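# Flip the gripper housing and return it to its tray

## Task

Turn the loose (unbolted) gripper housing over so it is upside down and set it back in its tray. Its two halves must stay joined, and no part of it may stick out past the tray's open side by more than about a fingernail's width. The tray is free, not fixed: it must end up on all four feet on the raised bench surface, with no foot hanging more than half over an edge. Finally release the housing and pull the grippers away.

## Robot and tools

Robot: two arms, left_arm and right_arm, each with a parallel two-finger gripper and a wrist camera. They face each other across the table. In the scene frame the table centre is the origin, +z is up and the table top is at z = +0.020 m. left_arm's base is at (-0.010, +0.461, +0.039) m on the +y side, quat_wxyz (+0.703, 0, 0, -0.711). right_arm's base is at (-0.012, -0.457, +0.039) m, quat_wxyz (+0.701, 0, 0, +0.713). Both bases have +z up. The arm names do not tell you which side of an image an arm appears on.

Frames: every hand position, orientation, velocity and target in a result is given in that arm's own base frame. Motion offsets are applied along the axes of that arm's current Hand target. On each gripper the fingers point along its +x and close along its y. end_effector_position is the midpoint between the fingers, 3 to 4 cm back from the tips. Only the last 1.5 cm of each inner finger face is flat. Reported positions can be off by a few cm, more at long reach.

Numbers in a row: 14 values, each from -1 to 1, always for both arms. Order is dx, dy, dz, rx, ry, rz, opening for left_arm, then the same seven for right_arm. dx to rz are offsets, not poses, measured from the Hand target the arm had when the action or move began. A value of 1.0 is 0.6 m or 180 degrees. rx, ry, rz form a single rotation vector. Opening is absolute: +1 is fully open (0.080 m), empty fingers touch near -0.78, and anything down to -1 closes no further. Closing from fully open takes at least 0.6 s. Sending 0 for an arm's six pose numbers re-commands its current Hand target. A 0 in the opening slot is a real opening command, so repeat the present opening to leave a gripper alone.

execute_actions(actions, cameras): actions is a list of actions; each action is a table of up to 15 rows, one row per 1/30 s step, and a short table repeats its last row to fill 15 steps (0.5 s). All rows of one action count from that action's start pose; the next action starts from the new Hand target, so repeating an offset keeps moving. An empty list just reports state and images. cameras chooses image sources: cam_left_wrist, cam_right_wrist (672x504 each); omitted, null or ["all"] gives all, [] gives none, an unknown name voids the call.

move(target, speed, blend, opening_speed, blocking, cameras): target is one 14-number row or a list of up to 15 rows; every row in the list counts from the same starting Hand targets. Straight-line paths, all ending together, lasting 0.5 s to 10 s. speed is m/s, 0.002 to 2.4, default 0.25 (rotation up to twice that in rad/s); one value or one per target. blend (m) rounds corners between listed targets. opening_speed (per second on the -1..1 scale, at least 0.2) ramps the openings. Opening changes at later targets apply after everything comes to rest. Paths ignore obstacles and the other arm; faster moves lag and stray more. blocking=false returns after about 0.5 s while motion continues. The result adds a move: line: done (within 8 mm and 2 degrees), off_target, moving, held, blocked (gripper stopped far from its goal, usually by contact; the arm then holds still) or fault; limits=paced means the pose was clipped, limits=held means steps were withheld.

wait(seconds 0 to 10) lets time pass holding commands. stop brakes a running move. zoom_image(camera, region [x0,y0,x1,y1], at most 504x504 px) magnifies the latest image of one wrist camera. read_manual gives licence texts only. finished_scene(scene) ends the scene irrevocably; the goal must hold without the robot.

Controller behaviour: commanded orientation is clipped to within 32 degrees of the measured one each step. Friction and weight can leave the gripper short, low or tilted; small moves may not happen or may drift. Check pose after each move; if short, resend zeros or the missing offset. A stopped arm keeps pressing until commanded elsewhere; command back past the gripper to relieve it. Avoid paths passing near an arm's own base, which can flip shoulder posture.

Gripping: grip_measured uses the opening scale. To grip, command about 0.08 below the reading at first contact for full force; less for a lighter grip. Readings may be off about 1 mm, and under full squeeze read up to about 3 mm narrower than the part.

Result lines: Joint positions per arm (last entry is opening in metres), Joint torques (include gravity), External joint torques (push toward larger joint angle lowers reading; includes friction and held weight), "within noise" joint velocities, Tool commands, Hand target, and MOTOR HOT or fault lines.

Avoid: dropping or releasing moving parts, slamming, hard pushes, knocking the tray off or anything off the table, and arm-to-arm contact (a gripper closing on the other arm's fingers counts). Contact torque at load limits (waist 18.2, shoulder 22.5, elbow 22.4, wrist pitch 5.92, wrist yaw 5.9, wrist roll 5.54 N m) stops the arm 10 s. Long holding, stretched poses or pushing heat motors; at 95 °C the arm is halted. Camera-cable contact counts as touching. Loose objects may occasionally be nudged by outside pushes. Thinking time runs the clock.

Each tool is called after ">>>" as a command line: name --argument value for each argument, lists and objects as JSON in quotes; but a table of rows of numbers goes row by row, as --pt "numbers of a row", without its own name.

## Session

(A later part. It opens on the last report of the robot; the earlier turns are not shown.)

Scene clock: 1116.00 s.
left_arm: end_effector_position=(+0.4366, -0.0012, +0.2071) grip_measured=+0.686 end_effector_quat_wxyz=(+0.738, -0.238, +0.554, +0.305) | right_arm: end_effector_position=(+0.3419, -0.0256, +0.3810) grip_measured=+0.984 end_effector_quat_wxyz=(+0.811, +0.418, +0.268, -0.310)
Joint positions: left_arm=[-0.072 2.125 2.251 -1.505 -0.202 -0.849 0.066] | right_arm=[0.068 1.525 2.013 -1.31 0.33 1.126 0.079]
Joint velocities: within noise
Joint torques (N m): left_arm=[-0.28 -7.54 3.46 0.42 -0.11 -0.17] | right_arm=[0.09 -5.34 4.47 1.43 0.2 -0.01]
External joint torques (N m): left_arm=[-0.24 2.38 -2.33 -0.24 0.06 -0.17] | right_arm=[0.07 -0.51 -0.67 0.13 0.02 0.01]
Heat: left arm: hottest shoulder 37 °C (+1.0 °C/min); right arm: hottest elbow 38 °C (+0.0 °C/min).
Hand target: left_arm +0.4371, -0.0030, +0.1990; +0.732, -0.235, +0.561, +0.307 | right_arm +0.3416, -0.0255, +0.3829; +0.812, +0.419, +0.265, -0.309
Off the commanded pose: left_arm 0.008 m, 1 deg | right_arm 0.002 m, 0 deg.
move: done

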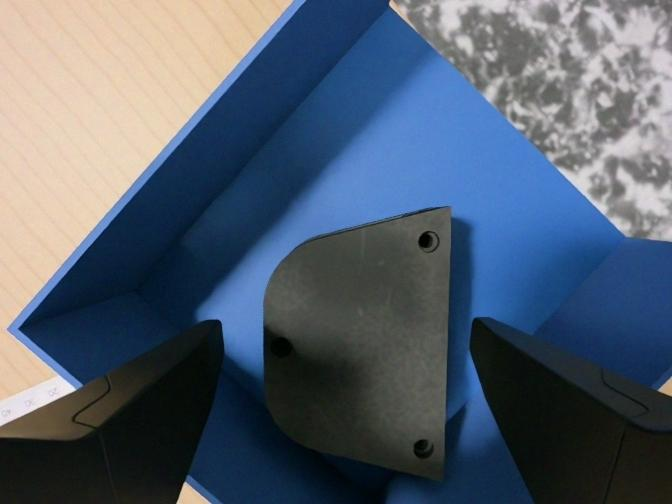

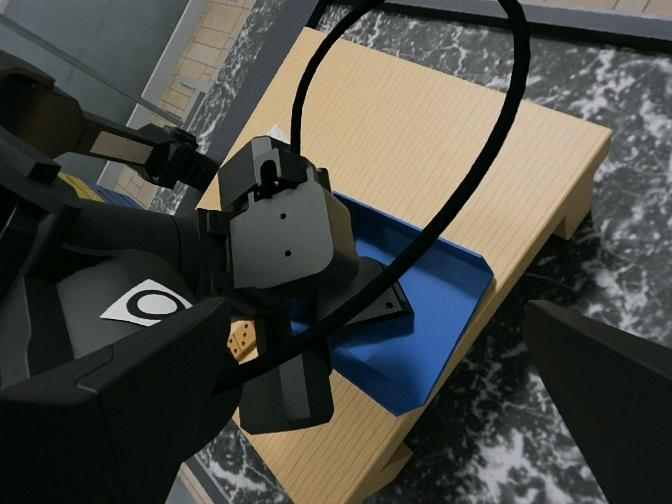

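>>> move --target '[0.0419,-0.0083,-0.0162,0,0,0,0.69,0,0,0,0,0,0,0.984]' --speed 0.06

>>> zoom_image --camera "cam_left_wrist" --region '[150, 150, 550, 504]'

Scene clock: 1135.50 s.
left_arm: end_effector_position=(+0.4430, -0.0022, +0.1842) grip_measured=+0.686 end_effector_quat_wxyz=(+0.742, -0.241, +0.545, +0.308) | right_arm: end_effector_position=(+0.3419, -0.0256, +0.3810) grip_measured=+0.984 end_effector_quat_wxyz=(+0.811, +0.418, +0.268, -0.310)
Joint positions: left_arm=[-0.076 2.1 2.111 -1.375 -0.212 -0.86 0.066] | right_arm=[0.068 1.525 2.013 -1.31 0.33 1.126 0.079]
Joint velocities: within noise
Joint torques (N m): left_arm=[-1.12 -7.92 2.08 0.03 0.15 -0.22] | right_arm=[0.04 -5.3 4.46 1.43 0.2 0]
External joint torques (N m): left_arm=[-1.2 1.74 -3.71 -0.6 0.33 -0.23] | right_arm=[0.05 -0.49 -0.7 0.11 0.01 0.02]
Heat: left arm: hottest shoulder 36 °C (+0.0 °C/min); right arm: hottest elbow 38 °C (+0.0 °C/min).
Hand target: left_arm +0.4387, -0.0087, +0.1722; +0.732, -0.235, +0.561, +0.307 | right_arm +0.3416, -0.0255, +0.3829; +0.812, +0.419, +0.265, -0.309
Off the commanded pose: left_arm 0.014 m, 2 deg | right_arm 0.002 m, 0 deg.
move: off_target (left_arm)

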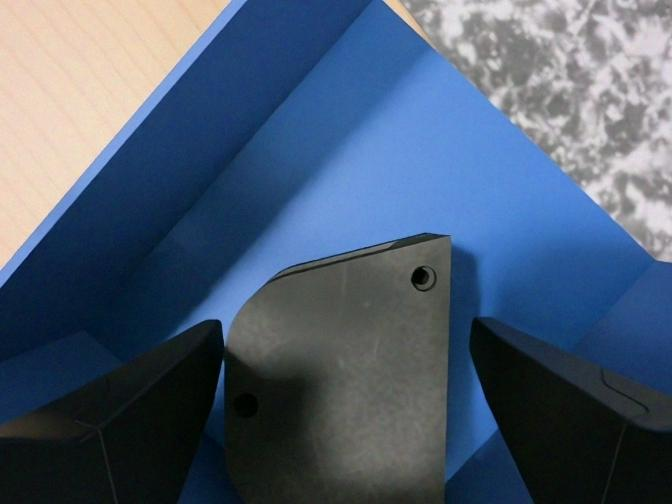

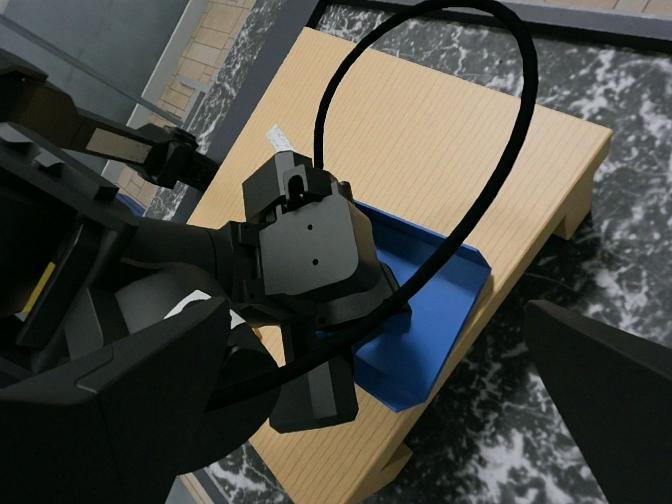

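Scaled by 1.260 from the camera's 672x504 image, which has a finer 960x720 frame.

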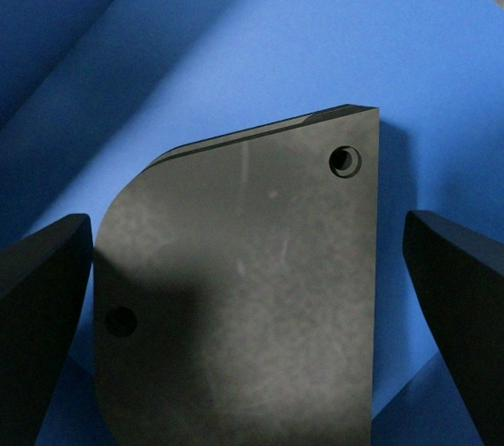

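>>> move --target '[-0.0172,0.005,0.0005,0,0,0,0.69,0,0,0,0,0,0,0.984]' --speed 0.06

>>> zoom_image --camera "cam_left_wrist" --region '[150, 150, 550, 504]'

Scene clock: 1152.03 s.
left_arm: end_effector_position=(+0.4368, -0.0017, +0.1854) grip_measured=+0.686 end_effector_quat_wxyz=(+0.735, -0.237, +0.553, +0.312) | right_arm: end_effector_position=(+0.3419, -0.0256, +0.3810) grip_measured=+0.984 end_effector_quat_wxyz=(+0.811, +0.418, +0.268, -0.310)
Joint positions: left_arm=[-0.076 2.098 2.118 -1.408 -0.212 -0.863 0.066] | right_arm=[0.068 1.525 2.013 -1.31 0.33 1.126 0.079]
Joint velocities: within noise
Joint torques (N m): left_arm=[-1.11 -8.5 4.15 -0.16 0.17 -0.12] | right_arm=[0.06 -5.29 4.45 1.44 0.2 0.01]
External joint torques (N m): left_arm=[-1.05 1.29 -1.73 -0.79 0.34 -0.12] | right_arm=[0.07 -0.49 -0.72 0.11 0.02 0.04]
Heat: left arm: hottest shoulder 40 °C (+5.1 °C/min); right arm: hottest elbow 38 °C (+0.0 °C/min).
Hand target: left_arm +0.4349, -0.0083, +0.1822; +0.732, -0.235, +0.561, +0.307 | right_arm +0.3416, -0.0255, +0.3829; +0.812, +0.419, +0.265, -0.309
Off the commanded pose: left_arm 0.008 m, 1 deg | right_arm 0.002 m, 0 deg.
move: done

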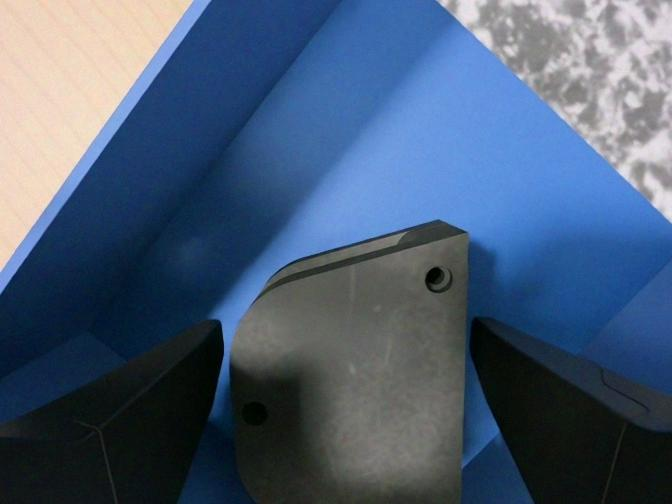

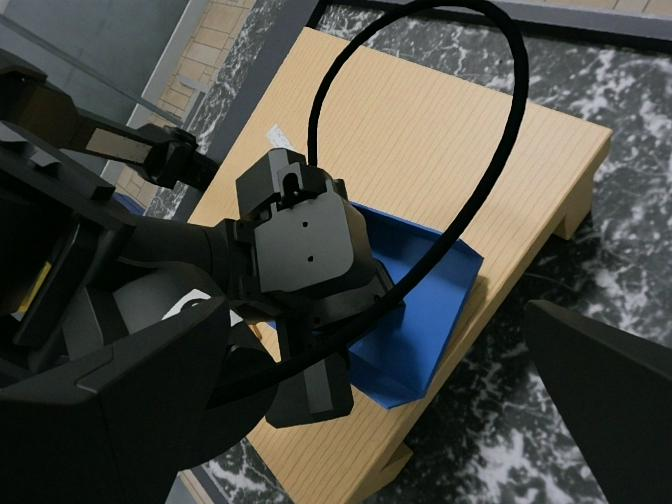

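Scaled by 1.260 from the camera's 672x504 image, which has a finer 960x720 frame.

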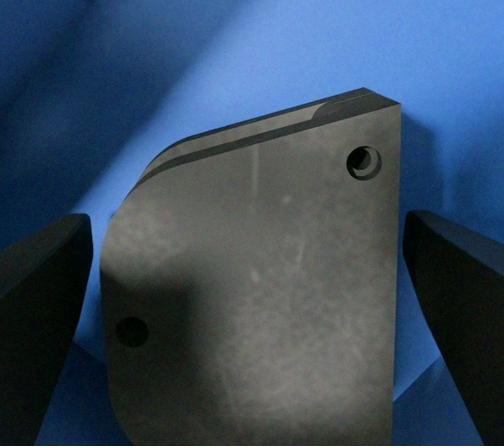

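>>> move --target '[0.02,0.002,-0.009,0,0,0,0.69,0,0,0,0,0,0,0.984]' --speed 0.05

>>> zoom_image --camera "cam_left_wrist" --region '[150, 150, 550, 504]'

Scene clock: 1179.97 s.
left_arm: end_effector_position=(+0.4372, -0.0013, +0.1836) grip_measured=+0.686 end_effector_quat_wxyz=(+0.744, -0.242, +0.541, +0.309) | right_arm: end_effector_position=(+0.3419, -0.0256, +0.3810) grip_measured=+0.984 end_effector_quat_wxyz=(+0.811, +0.418, +0.268, -0.310)
Joint positions: left_arm=[-0.076 2.063 2.051 -1.345 -0.215 -0.864 0.066] | right_arm=[0.068 1.525 2.013 -1.31 0.33 1.126 0.079]
Joint velocities: within noise
Joint torques (N m): left_arm=[-1.3 -7.4 1.85 0.01 0.25 -0.18] | right_arm=[0.08 -5.31 4.45 1.43 0.2 -0.01]
External joint torques (N m): left_arm=[-1.32 2.32 -4.19 -0.69 0.44 -0.18] | right_arm=[0.08 -0.58 -0.67 0.12 0.02 0.02]
Heat: left arm: hottest shoulder 40 °C (+4.0 °C/min); right arm: hottest elbow 38 °C (+0.0 °C/min).
Hand target: left_arm +0.4326, -0.0090, +0.1692; +0.732, -0.235, +0.561, +0.307 | right_arm +0.3416, -0.0255, +0.3829; +0.812, +0.419, +0.265, -0.309
Off the commanded pose: left_arm 0.017 m, 3 deg | right_arm 0.002 m, 0 deg.
move: off_target (left_arm)

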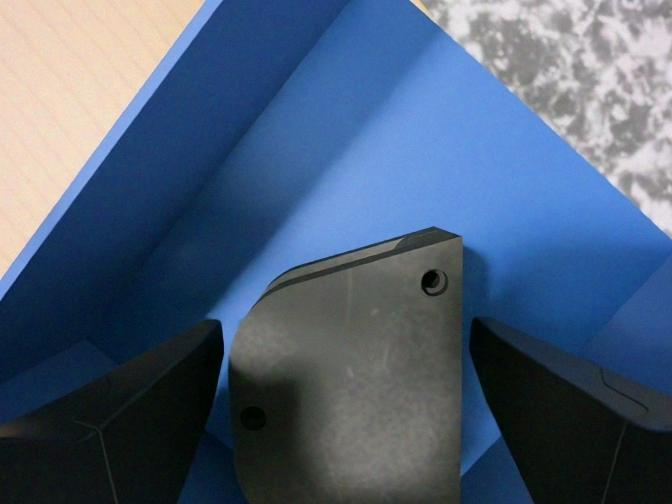

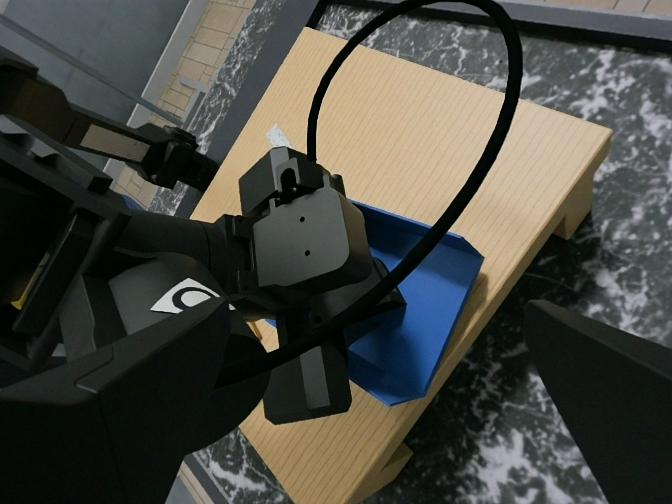

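Scaled by 1.260 from the camera's 672x504 image, which has a finer 960x720 frame.

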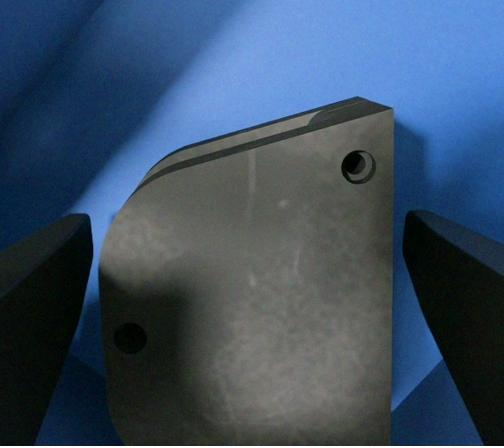

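>>> move --target '[-0.018,0,0,0,0,0,0.36,0,0,0,0,0,0,0.984]' --opening_speed 0.4 --speed 0.05

>>> zoom_image --camera "cam_left_wrist" --region '[150, 150, 550, 504]'

Scene clock: 1224.23 s.
left_arm: end_effector_position=(+0.4289, -0.0066, +0.1844) grip_measured=+0.375 end_effector_quat_wxyz=(+0.735, -0.236, +0.556, +0.309) | right_arm: end_effector_position=(+0.3419, -0.0256, +0.3810) grip_measured=+0.984 end_effector_quat_wxyz=(+0.811, +0.418, +0.268, -0.310)
Joint positions: left_arm=[-0.088 2.063 2.061 -1.391 -0.209 -0.869 0.052] | right_arm=[0.068 1.525 2.013 -1.31 0.33 1.126 0.079]
Joint velocities: within noise
Joint torques (N m): left_arm=[-0.6 -7.1 5.18 0.18 0.01 -0.18] | right_arm=[0.07 -5.3 4.45 1.42 0.2 0]
External joint torques (N m): left_arm=[-0.66 2.55 -0.79 -0.46 0.19 -0.18] | right_arm=[0.08 -0.41 -0.77 0.08 0.02 0.02]
Heat: left arm: hottest shoulder 37 °C (-3.0 °C/min); right arm: hottest elbow 38 °C (+0.0 °C/min).
Hand target: left_arm +0.4306, -0.0108, +0.1796; +0.732, -0.235, +0.561, +0.307 | right_arm +0.3416, -0.0255, +0.3829; +0.812, +0.419, +0.265, -0.309
Off the commanded pose: left_arm 0.007 m, 1 deg | right_arm 0.002 m, 0 deg.
move: done

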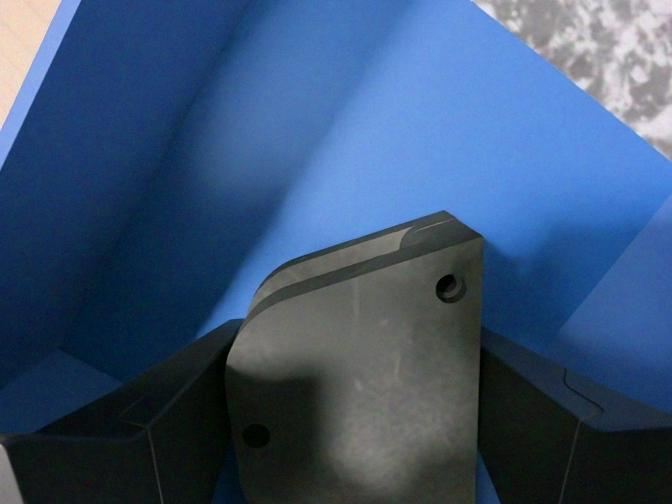

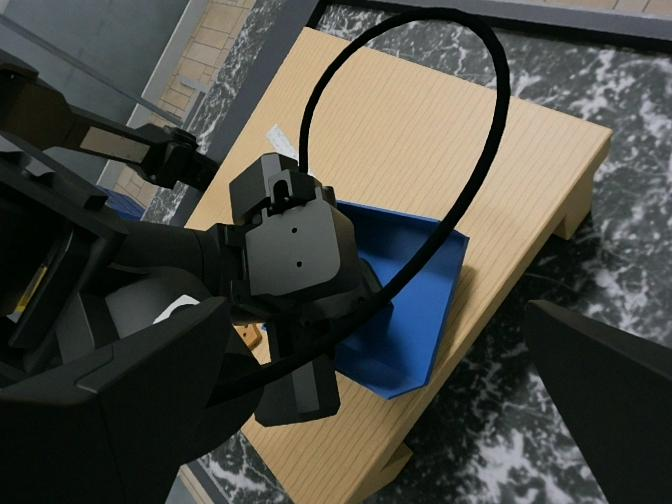

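Scaled by 1.260 from the camera's 672x504 image, which has a finer 960x720 frame.

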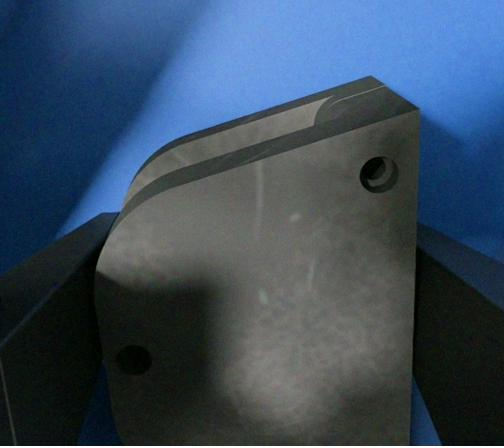

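>>> move --target '[0.0038,0.007,0.0452,0,0,0,0.36,0,0,0,0,0,0,0.984]' --speed 0.04

>>> zoom_image --camera "cam_left_wrist" --region '[150, 150, 550, 504]'

>>> zoom_image --camera "cam_right_wrist" --region '[230, 130, 510, 430]'

Scene clock: 1252.37 s.
left_arm: end_effector_position=(+0.4439, +0.0105, +0.1878) grip_measured=+0.374 end_effector_quat_wxyz=(+0.733, -0.237, +0.558, +0.307) | right_arm: end_effector_position=(+0.3419, -0.0256, +0.3810) grip_measured=+0.984 end_effector_quat_wxyz=(+0.811, +0.418, +0.268, -0.310)
Joint positions: left_arm=[-0.042 2.141 2.197 -1.444 -0.196 -0.821 0.052] | right_arm=[0.068 1.525 2.013 -1.31 0.33 1.126 0.079]
Joint velocities: within noise
Joint torques (N m): left_arm=[0.32 -7.5 5.62 0.23 -0.12 0.15] | right_arm=[0.06 -5.28 4.46 1.43 0.19 0]
External joint torques (N m): left_arm=[0.37 2.44 -0.2 -0.42 0.05 0.15] | right_arm=[0.04 -0.44 -0.75 0.09 0.01 0.03]
Heat: left arm: hottest shoulder 36 °C (-2.0 °C/min); right arm: hottest elbow 38 °C (+0.0 °C/min).
Hand target: left_arm +0.4464, +0.0111, +0.1845; +0.732, -0.235, +0.561, +0.307 | right_arm +0.3416, -0.0255, +0.3829; +0.812, +0.419, +0.265, -0.309
Off the commanded pose: left_arm 0.004 m, 0 deg | right_arm 0.002 m, 0 deg.
move: done

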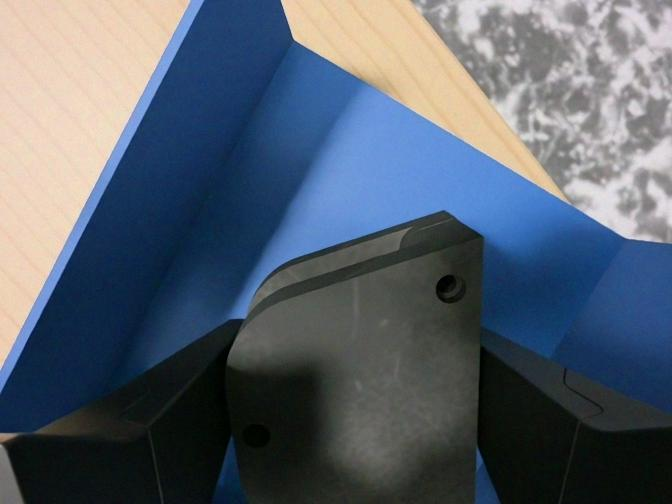

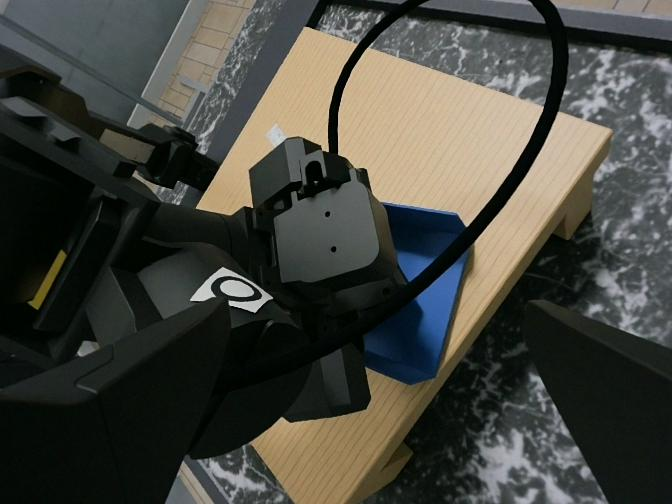

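Scaled by 1.260 from the camera's 672x504 image, which has a finer 960x720 frame.

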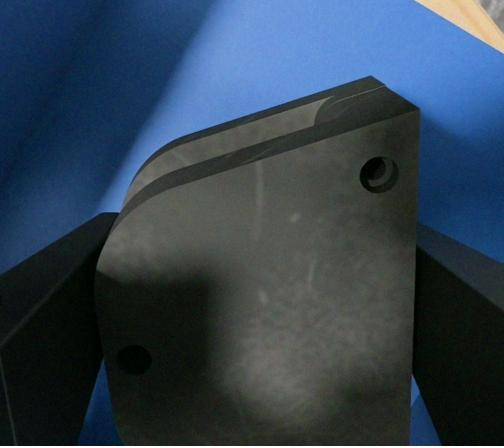

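Scaled by 1.680 from the camera's 672x504 image, which has a finer 960x720 frame.

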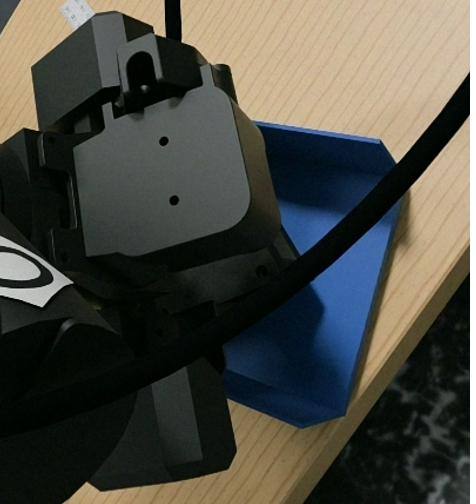

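>>> move --pt "0 0 0 0 0 0 0.58 0 0 0 0 0 0 0.984" --pt "0.025 0 -0.0067 0 0 0 0.58 0 0 0 0 0 0 0.984" --speed 0.05 --opening_speed 0.5

>>> zoom_image --camera "cam_left_wrist" --region '[150, 150, 550, 504]'

Scene clock: 1266.07 s.
left_arm: end_effector_position=(+0.4483, +0.0131, +0.1744) grip_measured=+0.576 end_effector_quat_wxyz=(+0.735, -0.240, +0.554, +0.308) | right_arm: end_effector_position=(+0.3419, -0.0256, +0.3810) grip_measured=+0.984 end_effector_quat_wxyz=(+0.811, +0.418, +0.268, -0.310)
Joint positions: left_arm=[-0.036 2.133 2.129 -1.373 -0.196 -0.821 0.061] | right_arm=[0.068 1.525 2.013 -1.31 0.33 1.126 0.079]
Joint velocities: within noise
Joint torques (N m): left_arm=[-0.28 -9 2.84 0.49 -0.11 0.14] | right_arm=[0.06 -5.27 4.46 1.43 0.2 -0.01]
External joint torques (N m): left_arm=[-0.23 1.05 -3.1 -0.17 0.05 0.14] | right_arm=[0.07 -0.42 -0.74 0.1 0.01 0.01]
Heat: left arm: hottest shoulder 36 °C (-1.0 °C/min); right arm: hottest elbow 38 °C (+0.0 °C/min).
Hand target: left_arm +0.4464, +0.0111, +0.1689; +0.732, -0.235, +0.561, +0.307 | right_arm +0.3416, -0.0255, +0.3829; +0.812, +0.419, +0.265, -0.309
Off the commanded pose: left_arm 0.006 m, 1 deg | right_arm 0.002 m, 0 deg.
move: done

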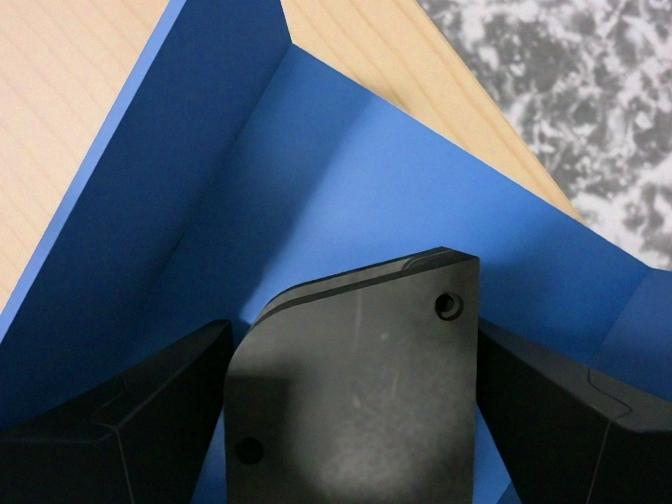

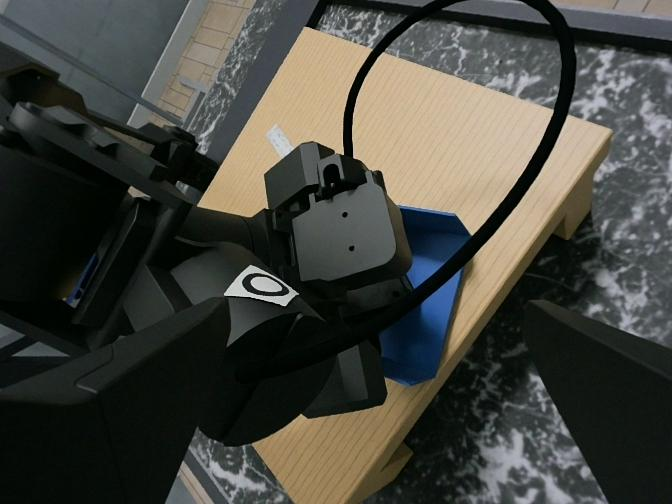

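Scaled by 1.260 from the camera's 672x504 image, which has a finer 960x720 frame.

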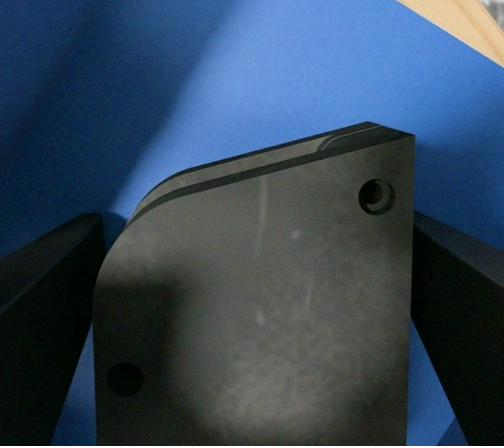

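>>> move --target '[0.012,0,-0.006,0,0,0,0.58,0,0,0,0,0,0,0.984]' --speed 0.03

>>> zoom_image --camera "cam_left_wrist" --region '[150, 150, 550, 504]'

Scene clock: 1285.23 s.
left_arm: end_effector_position=(+0.4479, +0.0134, +0.1726) grip_measured=+0.576 end_effector_quat_wxyz=(+0.740, -0.243, +0.548, +0.307) | right_arm: end_effector_position=(+0.3419, -0.0256, +0.3810) grip_measured=+0.984 end_effector_quat_wxyz=(+0.811, +0.418, +0.268, -0.310)
Joint positions: left_arm=[-0.036 2.11 2.082 -1.332 -0.197 -0.821 0.061] | right_arm=[0.068 1.525 2.013 -1.31 0.33 1.126 0.079]
Joint velocities: within noise
Joint torques (N m): left_arm=[-0.63 -7.87 2.28 0.41 -0.11 0.03] | right_arm=[0.05 -5.32 4.43 1.43 0.2 0]
External joint torques (N m): left_arm=[-0.64 2.15 -3.72 -0.26 0.06 0.03] | right_arm=[0.06 -0.44 -0.78 0.11 0.02 0.02]
Heat: left arm: hottest shoulder 42 °C (+6.1 °C/min); right arm: hottest elbow 38 °C (+0.0 °C/min).
Hand target: left_arm +0.4453, +0.0100, +0.1610; +0.732, -0.235, +0.561, +0.307 | right_arm +0.3416, -0.0255, +0.3829; +0.812, +0.419, +0.265, -0.309
Off the commanded pose: left_arm 0.012 m, 2 deg | right_arm 0.002 m, 0 deg.
move: off_target (left_arm)

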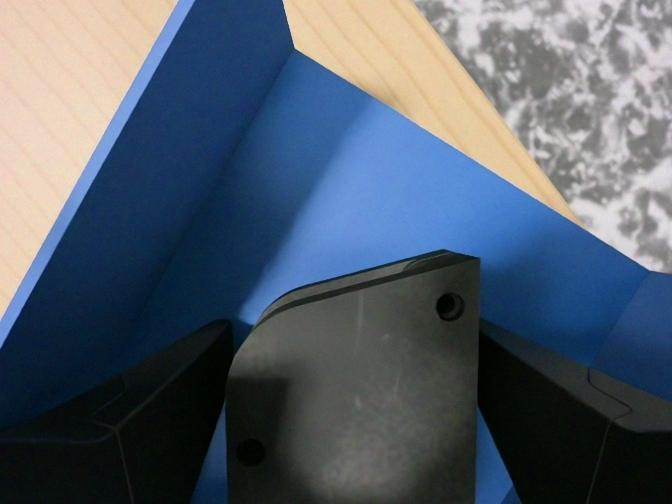

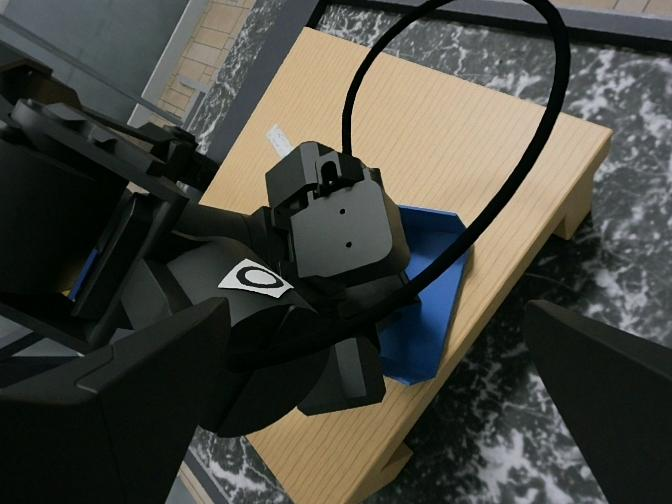

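Scaled by 1.260 from the camera's 672x504 image, which has a finer 960x720 frame.

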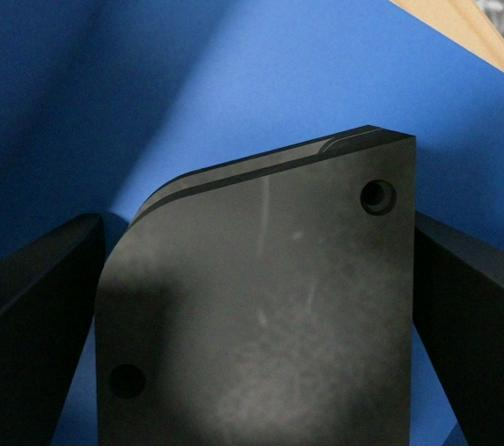

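>>> move --target '[-0.01,0.001,0.0187,0,0.0389,0,0.58,0,0,0,0,0,0,0.984]' --speed 0.05

>>> zoom_image --camera "cam_left_wrist" --region '[150, 150, 550, 504]'

Scene clock: 1336.43 s.
left_arm: end_effector_position=(+0.4467, +0.0153, +0.1746) grip_measured=+0.576 end_effector_quat_wxyz=(+0.721, -0.249, +0.572, +0.301) | right_arm: end_effector_position=(+0.3419, -0.0256, +0.3810) grip_measured=+0.984 end_effector_quat_wxyz=(+0.811, +0.418, +0.268, -0.310)
Joint positions: left_arm=[-0.017 2.162 2.185 -1.428 -0.154 -0.809 0.061] | right_arm=[0.068 1.525 2.013 -1.31 0.33 1.126 0.079]
Joint velocities: within noise
Joint torques (N m): left_arm=[-0.1 -6.93 4.75 0.03 0.1 0.19] | right_arm=[0.07 -5.29 4.48 1.44 0.19 0]
External joint torques (N m): left_arm=[-0.03 3.33 -1.16 -0.6 0.24 0.19] | right_arm=[0.14 -0.43 -0.69 0.13 0 0.03]
Heat: left arm: hottest shoulder 43 °C (+3.0 °C/min); right arm: hottest elbow 38 °C (+0.0 °C/min).
Hand target: left_arm +0.4478, +0.0135, +0.1655; +0.715, -0.245, +0.582, +0.300 (last step not sent: back at the drive's target) | right_arm +0.3416, -0.0255, +0.3829; +0.812, +0.419, +0.265, -0.309
Off the commanded pose: left_arm 0.007 m, 5 deg | right_arm 0.002 m, 0 deg.
previous command not reached (left arm): moving toward its pose would have brought a part of the arm too close to another arm.
move: held (left_arm; a check stopped the path); limits=held
pose unreachable (left arm): on one or more control steps of this call, first in action 0 (counted from 0), this arm could not follow its commanded pose, so it was not sent that pose on those steps. On the call's last step it was still not sent that pose. It may still have moved: this result reports where it is.
cause: moving toward the commanded pose would bring a part of the arm too close to another arm (a part of this arm just beyond joint 4 (wrist pitch) and the right arm's gripper, where that arm would come to rest).
pose unreachable (right arm): on one or more control steps of this call, first in action 0 (counted from 0), this arm could not follow its commanded pose, so it was not sent that pose on those steps. It may still have moved: this result reports where it is.
cause: moving toward the commanded pose would bring a part of the arm too close to another arm (this arm's gripper and a part of the left arm just beyond its joint 4 (wrist pitch), where that arm would come to rest).

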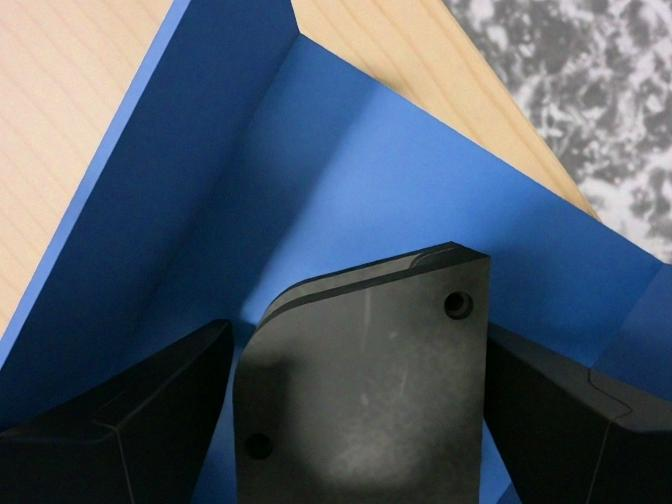

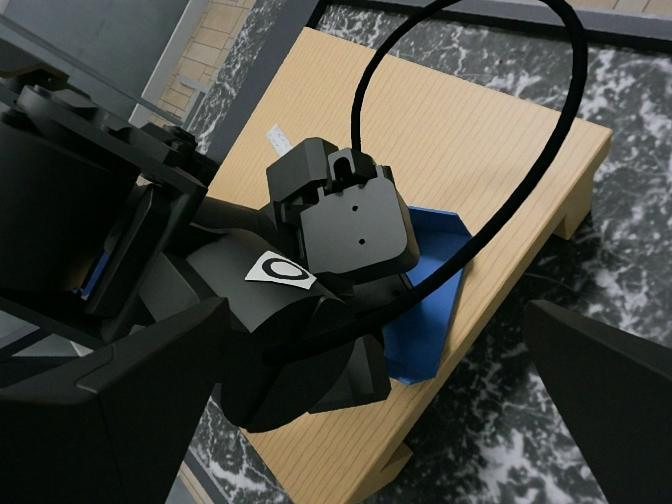

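Scaled by 1.260 from the camera's 672x504 image, which has a finer 960x720 frame.

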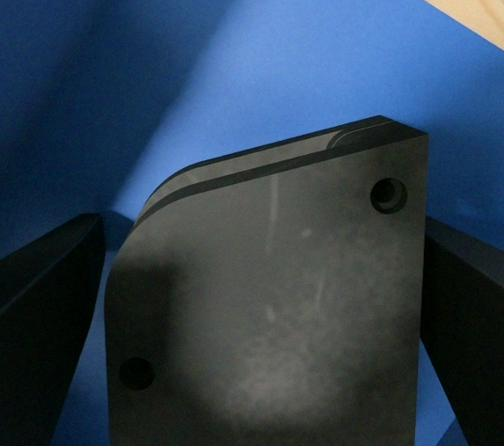

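>>> move --pt "0 0 0 0 0 0 0.58 -0.111 -0.121 -0.029 0 0 0 0.984" --pt "-0.0023 0 0.0088 0 0.0194 0 0.58 -0.111 -0.121 -0.029 0 0 0 0.984" --speed '[0.2,0.04]'

>>> zoom_image --camera "cam_left_wrist" --region '[150, 150, 550, 504]'

Scene clock: 1352.67 s.
left_arm: end_effector_position=(+0.4467, +0.0154, +0.1746) grip_measured=+0.576 end_effector_quat_wxyz=(+0.721, -0.249, +0.572, +0.301) | right_arm: end_effector_position=(+0.3336, -0.0261, +0.3815) grip_measured=+0.984 end_effector_quat_wxyz=(+0.811, +0.419, +0.267, -0.310)
Joint positions: left_arm=[-0.017 2.162 2.185 -1.428 -0.154 -0.809 0.061] | right_arm=[0.068 1.495 1.985 -1.311 0.33 1.126 0.079]
Joint velocities: within noise
Joint torques (N m): left_arm=[-0.11 -7.12 4.51 0.1 0.1 0.18] | right_arm=[0.38 -5.9 3.82 1.21 0.27 0.09]
External joint torques (N m): left_arm=[-0.26 3.15 -1.41 -0.53 0.26 0.18] | right_arm=[0.4 -1.29 -1.38 -0.13 0.08 0.12]
Heat: left arm: hottest shoulder 40 °C (-3.0 °C/min); right arm: hottest elbow 38 °C (+0.0 °C/min).
Hand target: left_arm +0.4475, +0.0136, +0.1657; +0.715, -0.245, +0.582, +0.300 (not the last commanded pose) | right_arm +0.3306, -0.0255, +0.3828; +0.812, +0.419, +0.265, -0.309 (not the last commanded pose)
Off the commanded pose: left_arm 0.008 m, 5 deg | right_arm 0.092 m, 0 deg.
previous command not reached (left arm): moving toward its pose would have brought a part of the arm too close to another arm.
move: held (left_arm; a check stopped the path), off_target (right_arm; braked when a check withheld steps of left_arm); path passed 0 of 2 targets; limits=held
pose unreachable (left arm): on one or more control steps of this call, first in action 0 (counted from 0), this arm could not follow its commanded pose, so it was not sent that pose on those steps. It may still have moved: this result reports where it is.
cause: moving toward the commanded pose would bring a part of the arm too close to another arm (a part of this arm just beyond joint 4 (wrist pitch) and the right arm's gripper).

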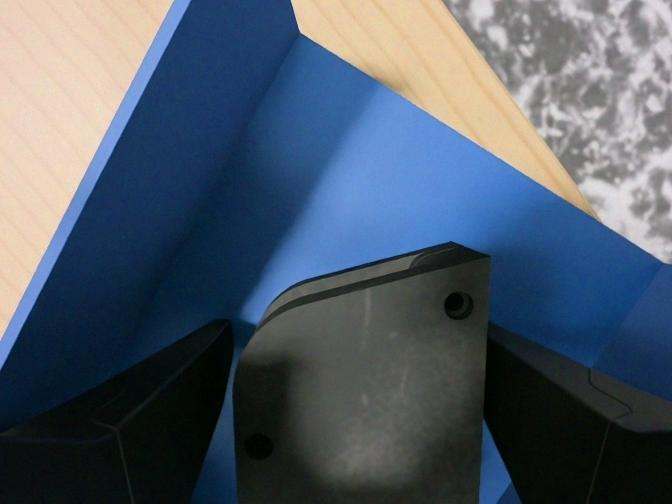

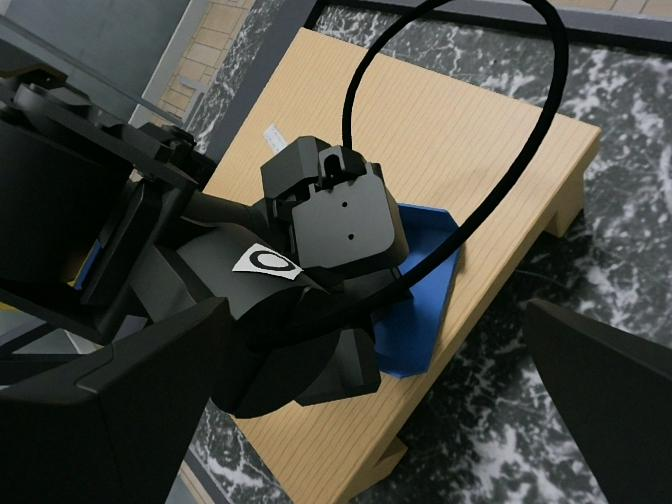

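Scaled by 1.260 from the camera's 672x504 image, which has a finer 960x720 frame.

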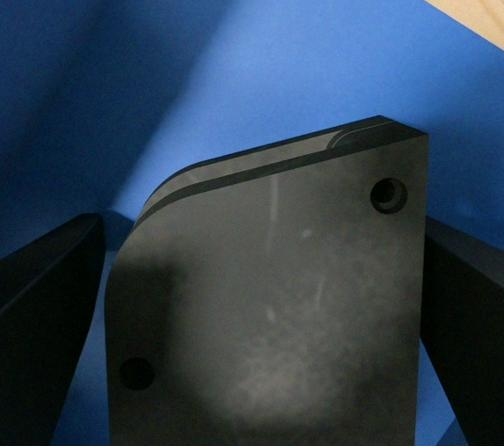

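>>> move --target '[-0.005,0,0,0,-0.0222,0,0.58,-0.111,-0.121,-0.029,0,0,0,0.984]' --speed 0.15 --cameras '[]'

Scene clock: 1359.37 s.
left_arm: end_effector_position=(+0.4491, +0.0152, +0.1740) grip_measured=+0.576 end_effector_quat_wxyz=(+0.738, -0.239, +0.552, +0.306) | right_arm: end_effector_position=(+0.2315, -0.0253, +0.3831) grip_measured=+0.984 end_effector_quat_wxyz=(+0.812, +0.420, +0.265, -0.307)
Joint positions: left_arm=[-0.031 2.126 2.114 -1.356 -0.195 -0.81 0.061] | right_arm=[0.123 1.178 1.785 -1.436 0.363 1.167 0.079]
Joint velocities: within noise
Joint torques (N m): left_arm=[-0.54 -9.02 2.96 0.51 -0.35 -0.16] | right_arm=[0.43 -2.36 3.3 1.19 0.4 0.14]
External joint torques (N m): left_arm=[-0.57 1.08 -3.03 -0.16 -0.17 -0.16] | right_arm=[0.42 -0.47 -1.43 -0.13 0.21 0.17]
Heat: left arm: hottest shoulder 40 °C (-3.0 °C/min); right arm: hottest elbow 37 °C (-1.0 °C/min).
Hand target: left_arm +0.4471, +0.0132, +0.1686; +0.735, -0.234, +0.557, +0.308 | right_arm +0.2307, -0.0255, +0.3822; +0.812, +0.419, +0.265, -0.309
Off the commanded pose: left_arm 0.006 m, 1 deg | right_arm 0.001 m, 0 deg.
move: done
No camera images: "cameras" was empty.

>>> move --target '[0.003,0,0.0118,0,0.0389,0,0.58,0,0,0,0,0,0,0.984]' --speed 0.04

>>> zoom_image --camera "cam_left_wrist" --region '[150, 150, 550, 504]'

Scene clock: 1369.30 s.
left_arm: end_effector_position=(+0.4499, +0.0175, +0.1755) grip_measured=+0.576 end_effector_quat_wxyz=(+0.704, -0.254, +0.595, +0.293) | right_arm: end_effector_position=(+0.2315, -0.0253, +0.3831) grip_measured=+0.984 end_effector_quat_wxyz=(+0.812, +0.420, +0.265, -0.307)
Joint positions: left_arm=[0.002 2.246 2.335 -1.539 -0.109 -0.788 0.061] | right_arm=[0.123 1.178 1.785 -1.436 0.363 1.167 0.079]
Joint velocities: within noise
Joint torques (N m): left_arm=[0.36 -7.4 5.21 0.18 -0.02 0.14] | right_arm=[0.36 -2.33 3.38 1.19 0.4 0.13]
External joint torques (N m): left_arm=[0.49 3.21 -0.5 -0.37 0.09 0.14] | right_arm=[0.36 -0.45 -1.33 -0.11 0.2 0.16]
Heat: left arm: hottest shoulder 41 °C (-2.0 °C/min); right arm: hottest elbow 36 °C (-2.0 °C/min).
Hand target: left_arm +0.4523, +0.0185, +0.1688; +0.700, -0.253, +0.601, +0.293 | right_arm +0.2307, -0.0255, +0.3822; +0.812, +0.419, +0.265, -0.309
Off the commanded pose: left_arm 0.007 m, 1 deg | right_arm 0.001 m, 0 deg.
move: done

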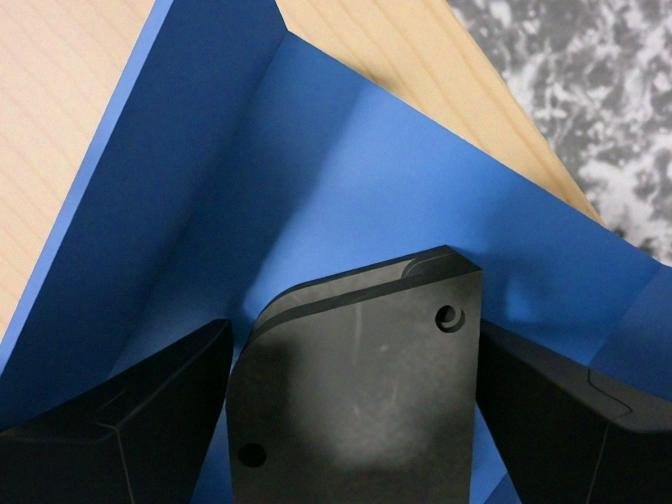

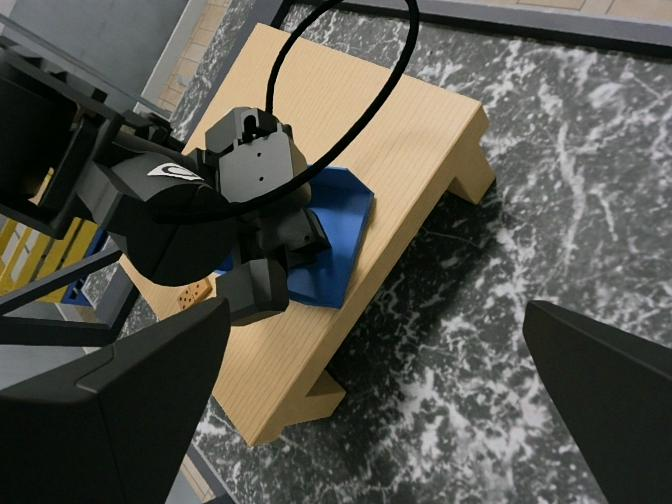

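Scaled by 1.260 from the camera's 672x504 image, which has a finer 960x720 frame.

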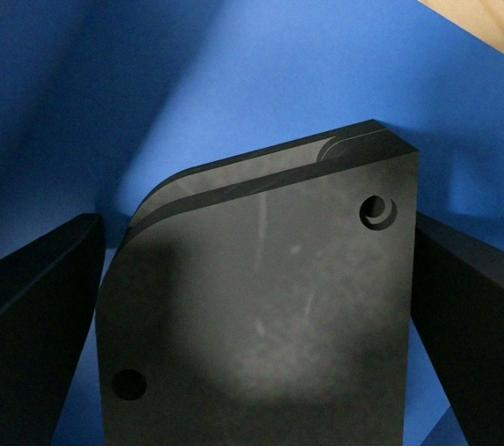

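>>> move --target '[0.0117,0,-0.002,0,0,0,0.58,0,0,0,0,0,0,0.984]' --speed 0.04

>>> zoom_image --camera "cam_left_wrist" --region '[150, 150, 550, 504]'

Scene clock: 1377.70 s.
left_arm: end_effector_position=(+0.4522, +0.0173, +0.1726) grip_measured=+0.576 end_effector_quat_wxyz=(+0.707, -0.256, +0.592, +0.291) | right_arm: end_effector_position=(+0.2315, -0.0253, +0.3831) grip_measured=+0.984 end_effector_quat_wxyz=(+0.812, +0.420, +0.265, -0.307)
Joint positions: left_arm=[0.002 2.239 2.31 -1.51 -0.108 -0.787 0.061] | right_arm=[0.123 1.178 1.785 -1.436 0.363 1.167 0.079]
Joint velocities: within noise
Joint torques (N m): left_arm=[0.37 -8.15 2.46 0.81 -0.06 0.09] | right_arm=[0.4 -2.34 3.38 1.2 0.39 0.14]
External joint torques (N m): left_arm=[0.35 2.38 -3.27 0.25 0.05 0.08] | right_arm=[0.41 -0.49 -1.32 -0.11 0.19 0.16]
Heat: left arm: hottest shoulder 41 °C (-2.0 °C/min); right arm: hottest wrist pitch 37 °C (+1.0 °C/min).
Hand target: left_arm +0.4521, +0.0184, +0.1617; +0.699, -0.253, +0.601, +0.293 | right_arm +0.2307, -0.0255, +0.3822; +0.812, +0.419, +0.265, -0.309
Off the commanded pose: left_arm 0.011 m, 1 deg | right_arm 0.001 m, 0 deg.
move: off_target (left_arm)

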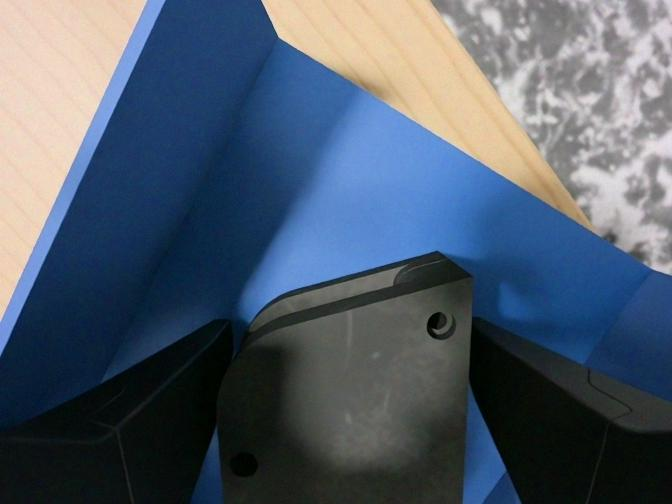

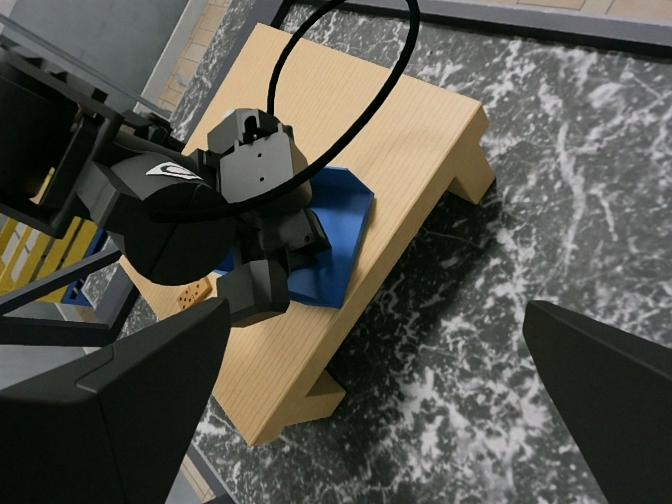

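Scaled by 1.260 from the camera's 672x504 image, which has a finer 960x720 frame.

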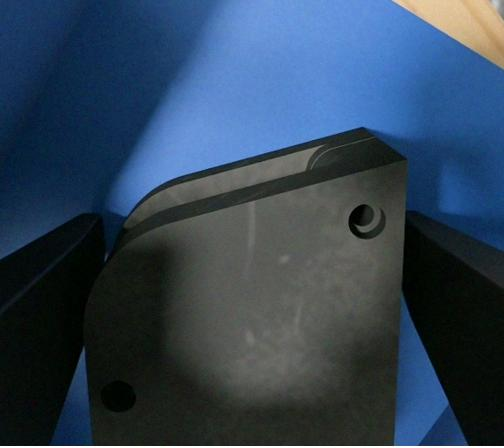

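>>> move --pt "-0.0155 0 -0.009 0 0 0 0.58 0 0 0 0 0 0 0.984" --pt "-0.0155 0 -0.009 0 0 0 0.25 0 0 0 0 0 0 0.984" --speed 0.04 --opening_speed 0.4

>>> zoom_image --camera "cam_left_wrist" --region '[150, 150, 550, 504]'

Scene clock: 1390.43 s.
left_arm: end_effector_position=(+0.4502, +0.0145, +0.1736) grip_measured=+0.350 end_effector_quat_wxyz=(+0.705, -0.256, +0.594, +0.291) | right_arm: end_effector_position=(+0.2315, -0.0253, +0.3831) grip_measured=+0.984 end_effector_quat_wxyz=(+0.812, +0.420, +0.265, -0.307)
Joint positions: left_arm=[-0.004 2.236 2.31 -1.519 -0.107 -0.793 0.051] | right_arm=[0.123 1.178 1.785 -1.436 0.363 1.167 0.079]
Joint velocities: within noise
Joint torques (N m): left_arm=[-0.15 -9.23 3.74 -0.41 -0.11 -0.07] | right_arm=[0.38 -2.33 3.38 1.19 0.39 0.14]
External joint torques (N m): left_arm=[-0.23 1.3 -1.99 -0.95 0.01 -0.07] | right_arm=[0.38 -0.47 -1.35 -0.13 0.19 0.17]
Heat: left arm: hottest shoulder 42 °C (-1.0 °C/min); right arm: hottest wrist pitch 37 °C (+1.0 °C/min).
Hand target: left_arm +0.4474, +0.0135, +0.1701; +0.699, -0.253, +0.601, +0.293 | right_arm +0.2307, -0.0255, +0.3822; +0.812, +0.419, +0.265, -0.309
Off the commanded pose: left_arm 0.005 m, 1 deg | right_arm 0.001 m, 0 deg.
move: done

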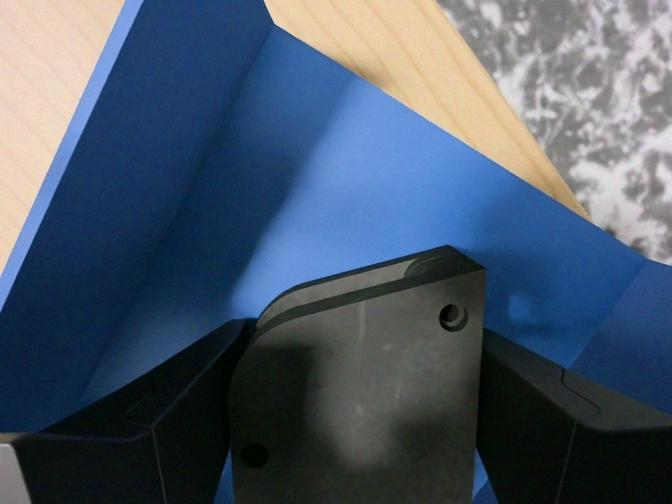

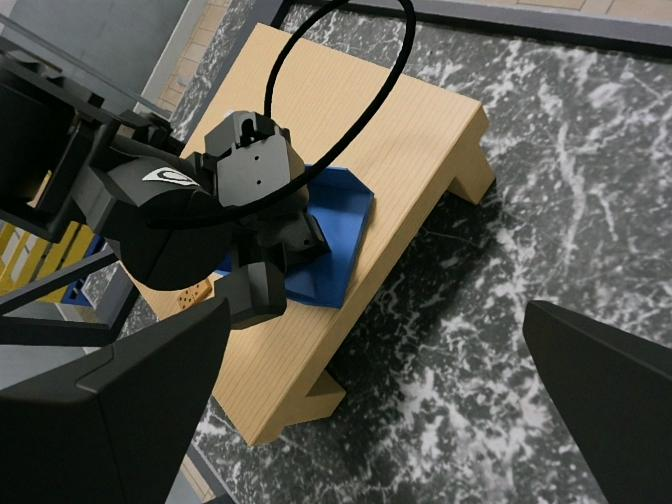

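Scaled by 1.260 from the camera's 672x504 image, which has a finer 960x720 frame.

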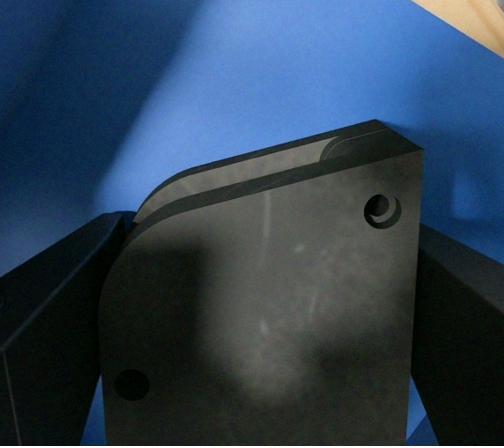

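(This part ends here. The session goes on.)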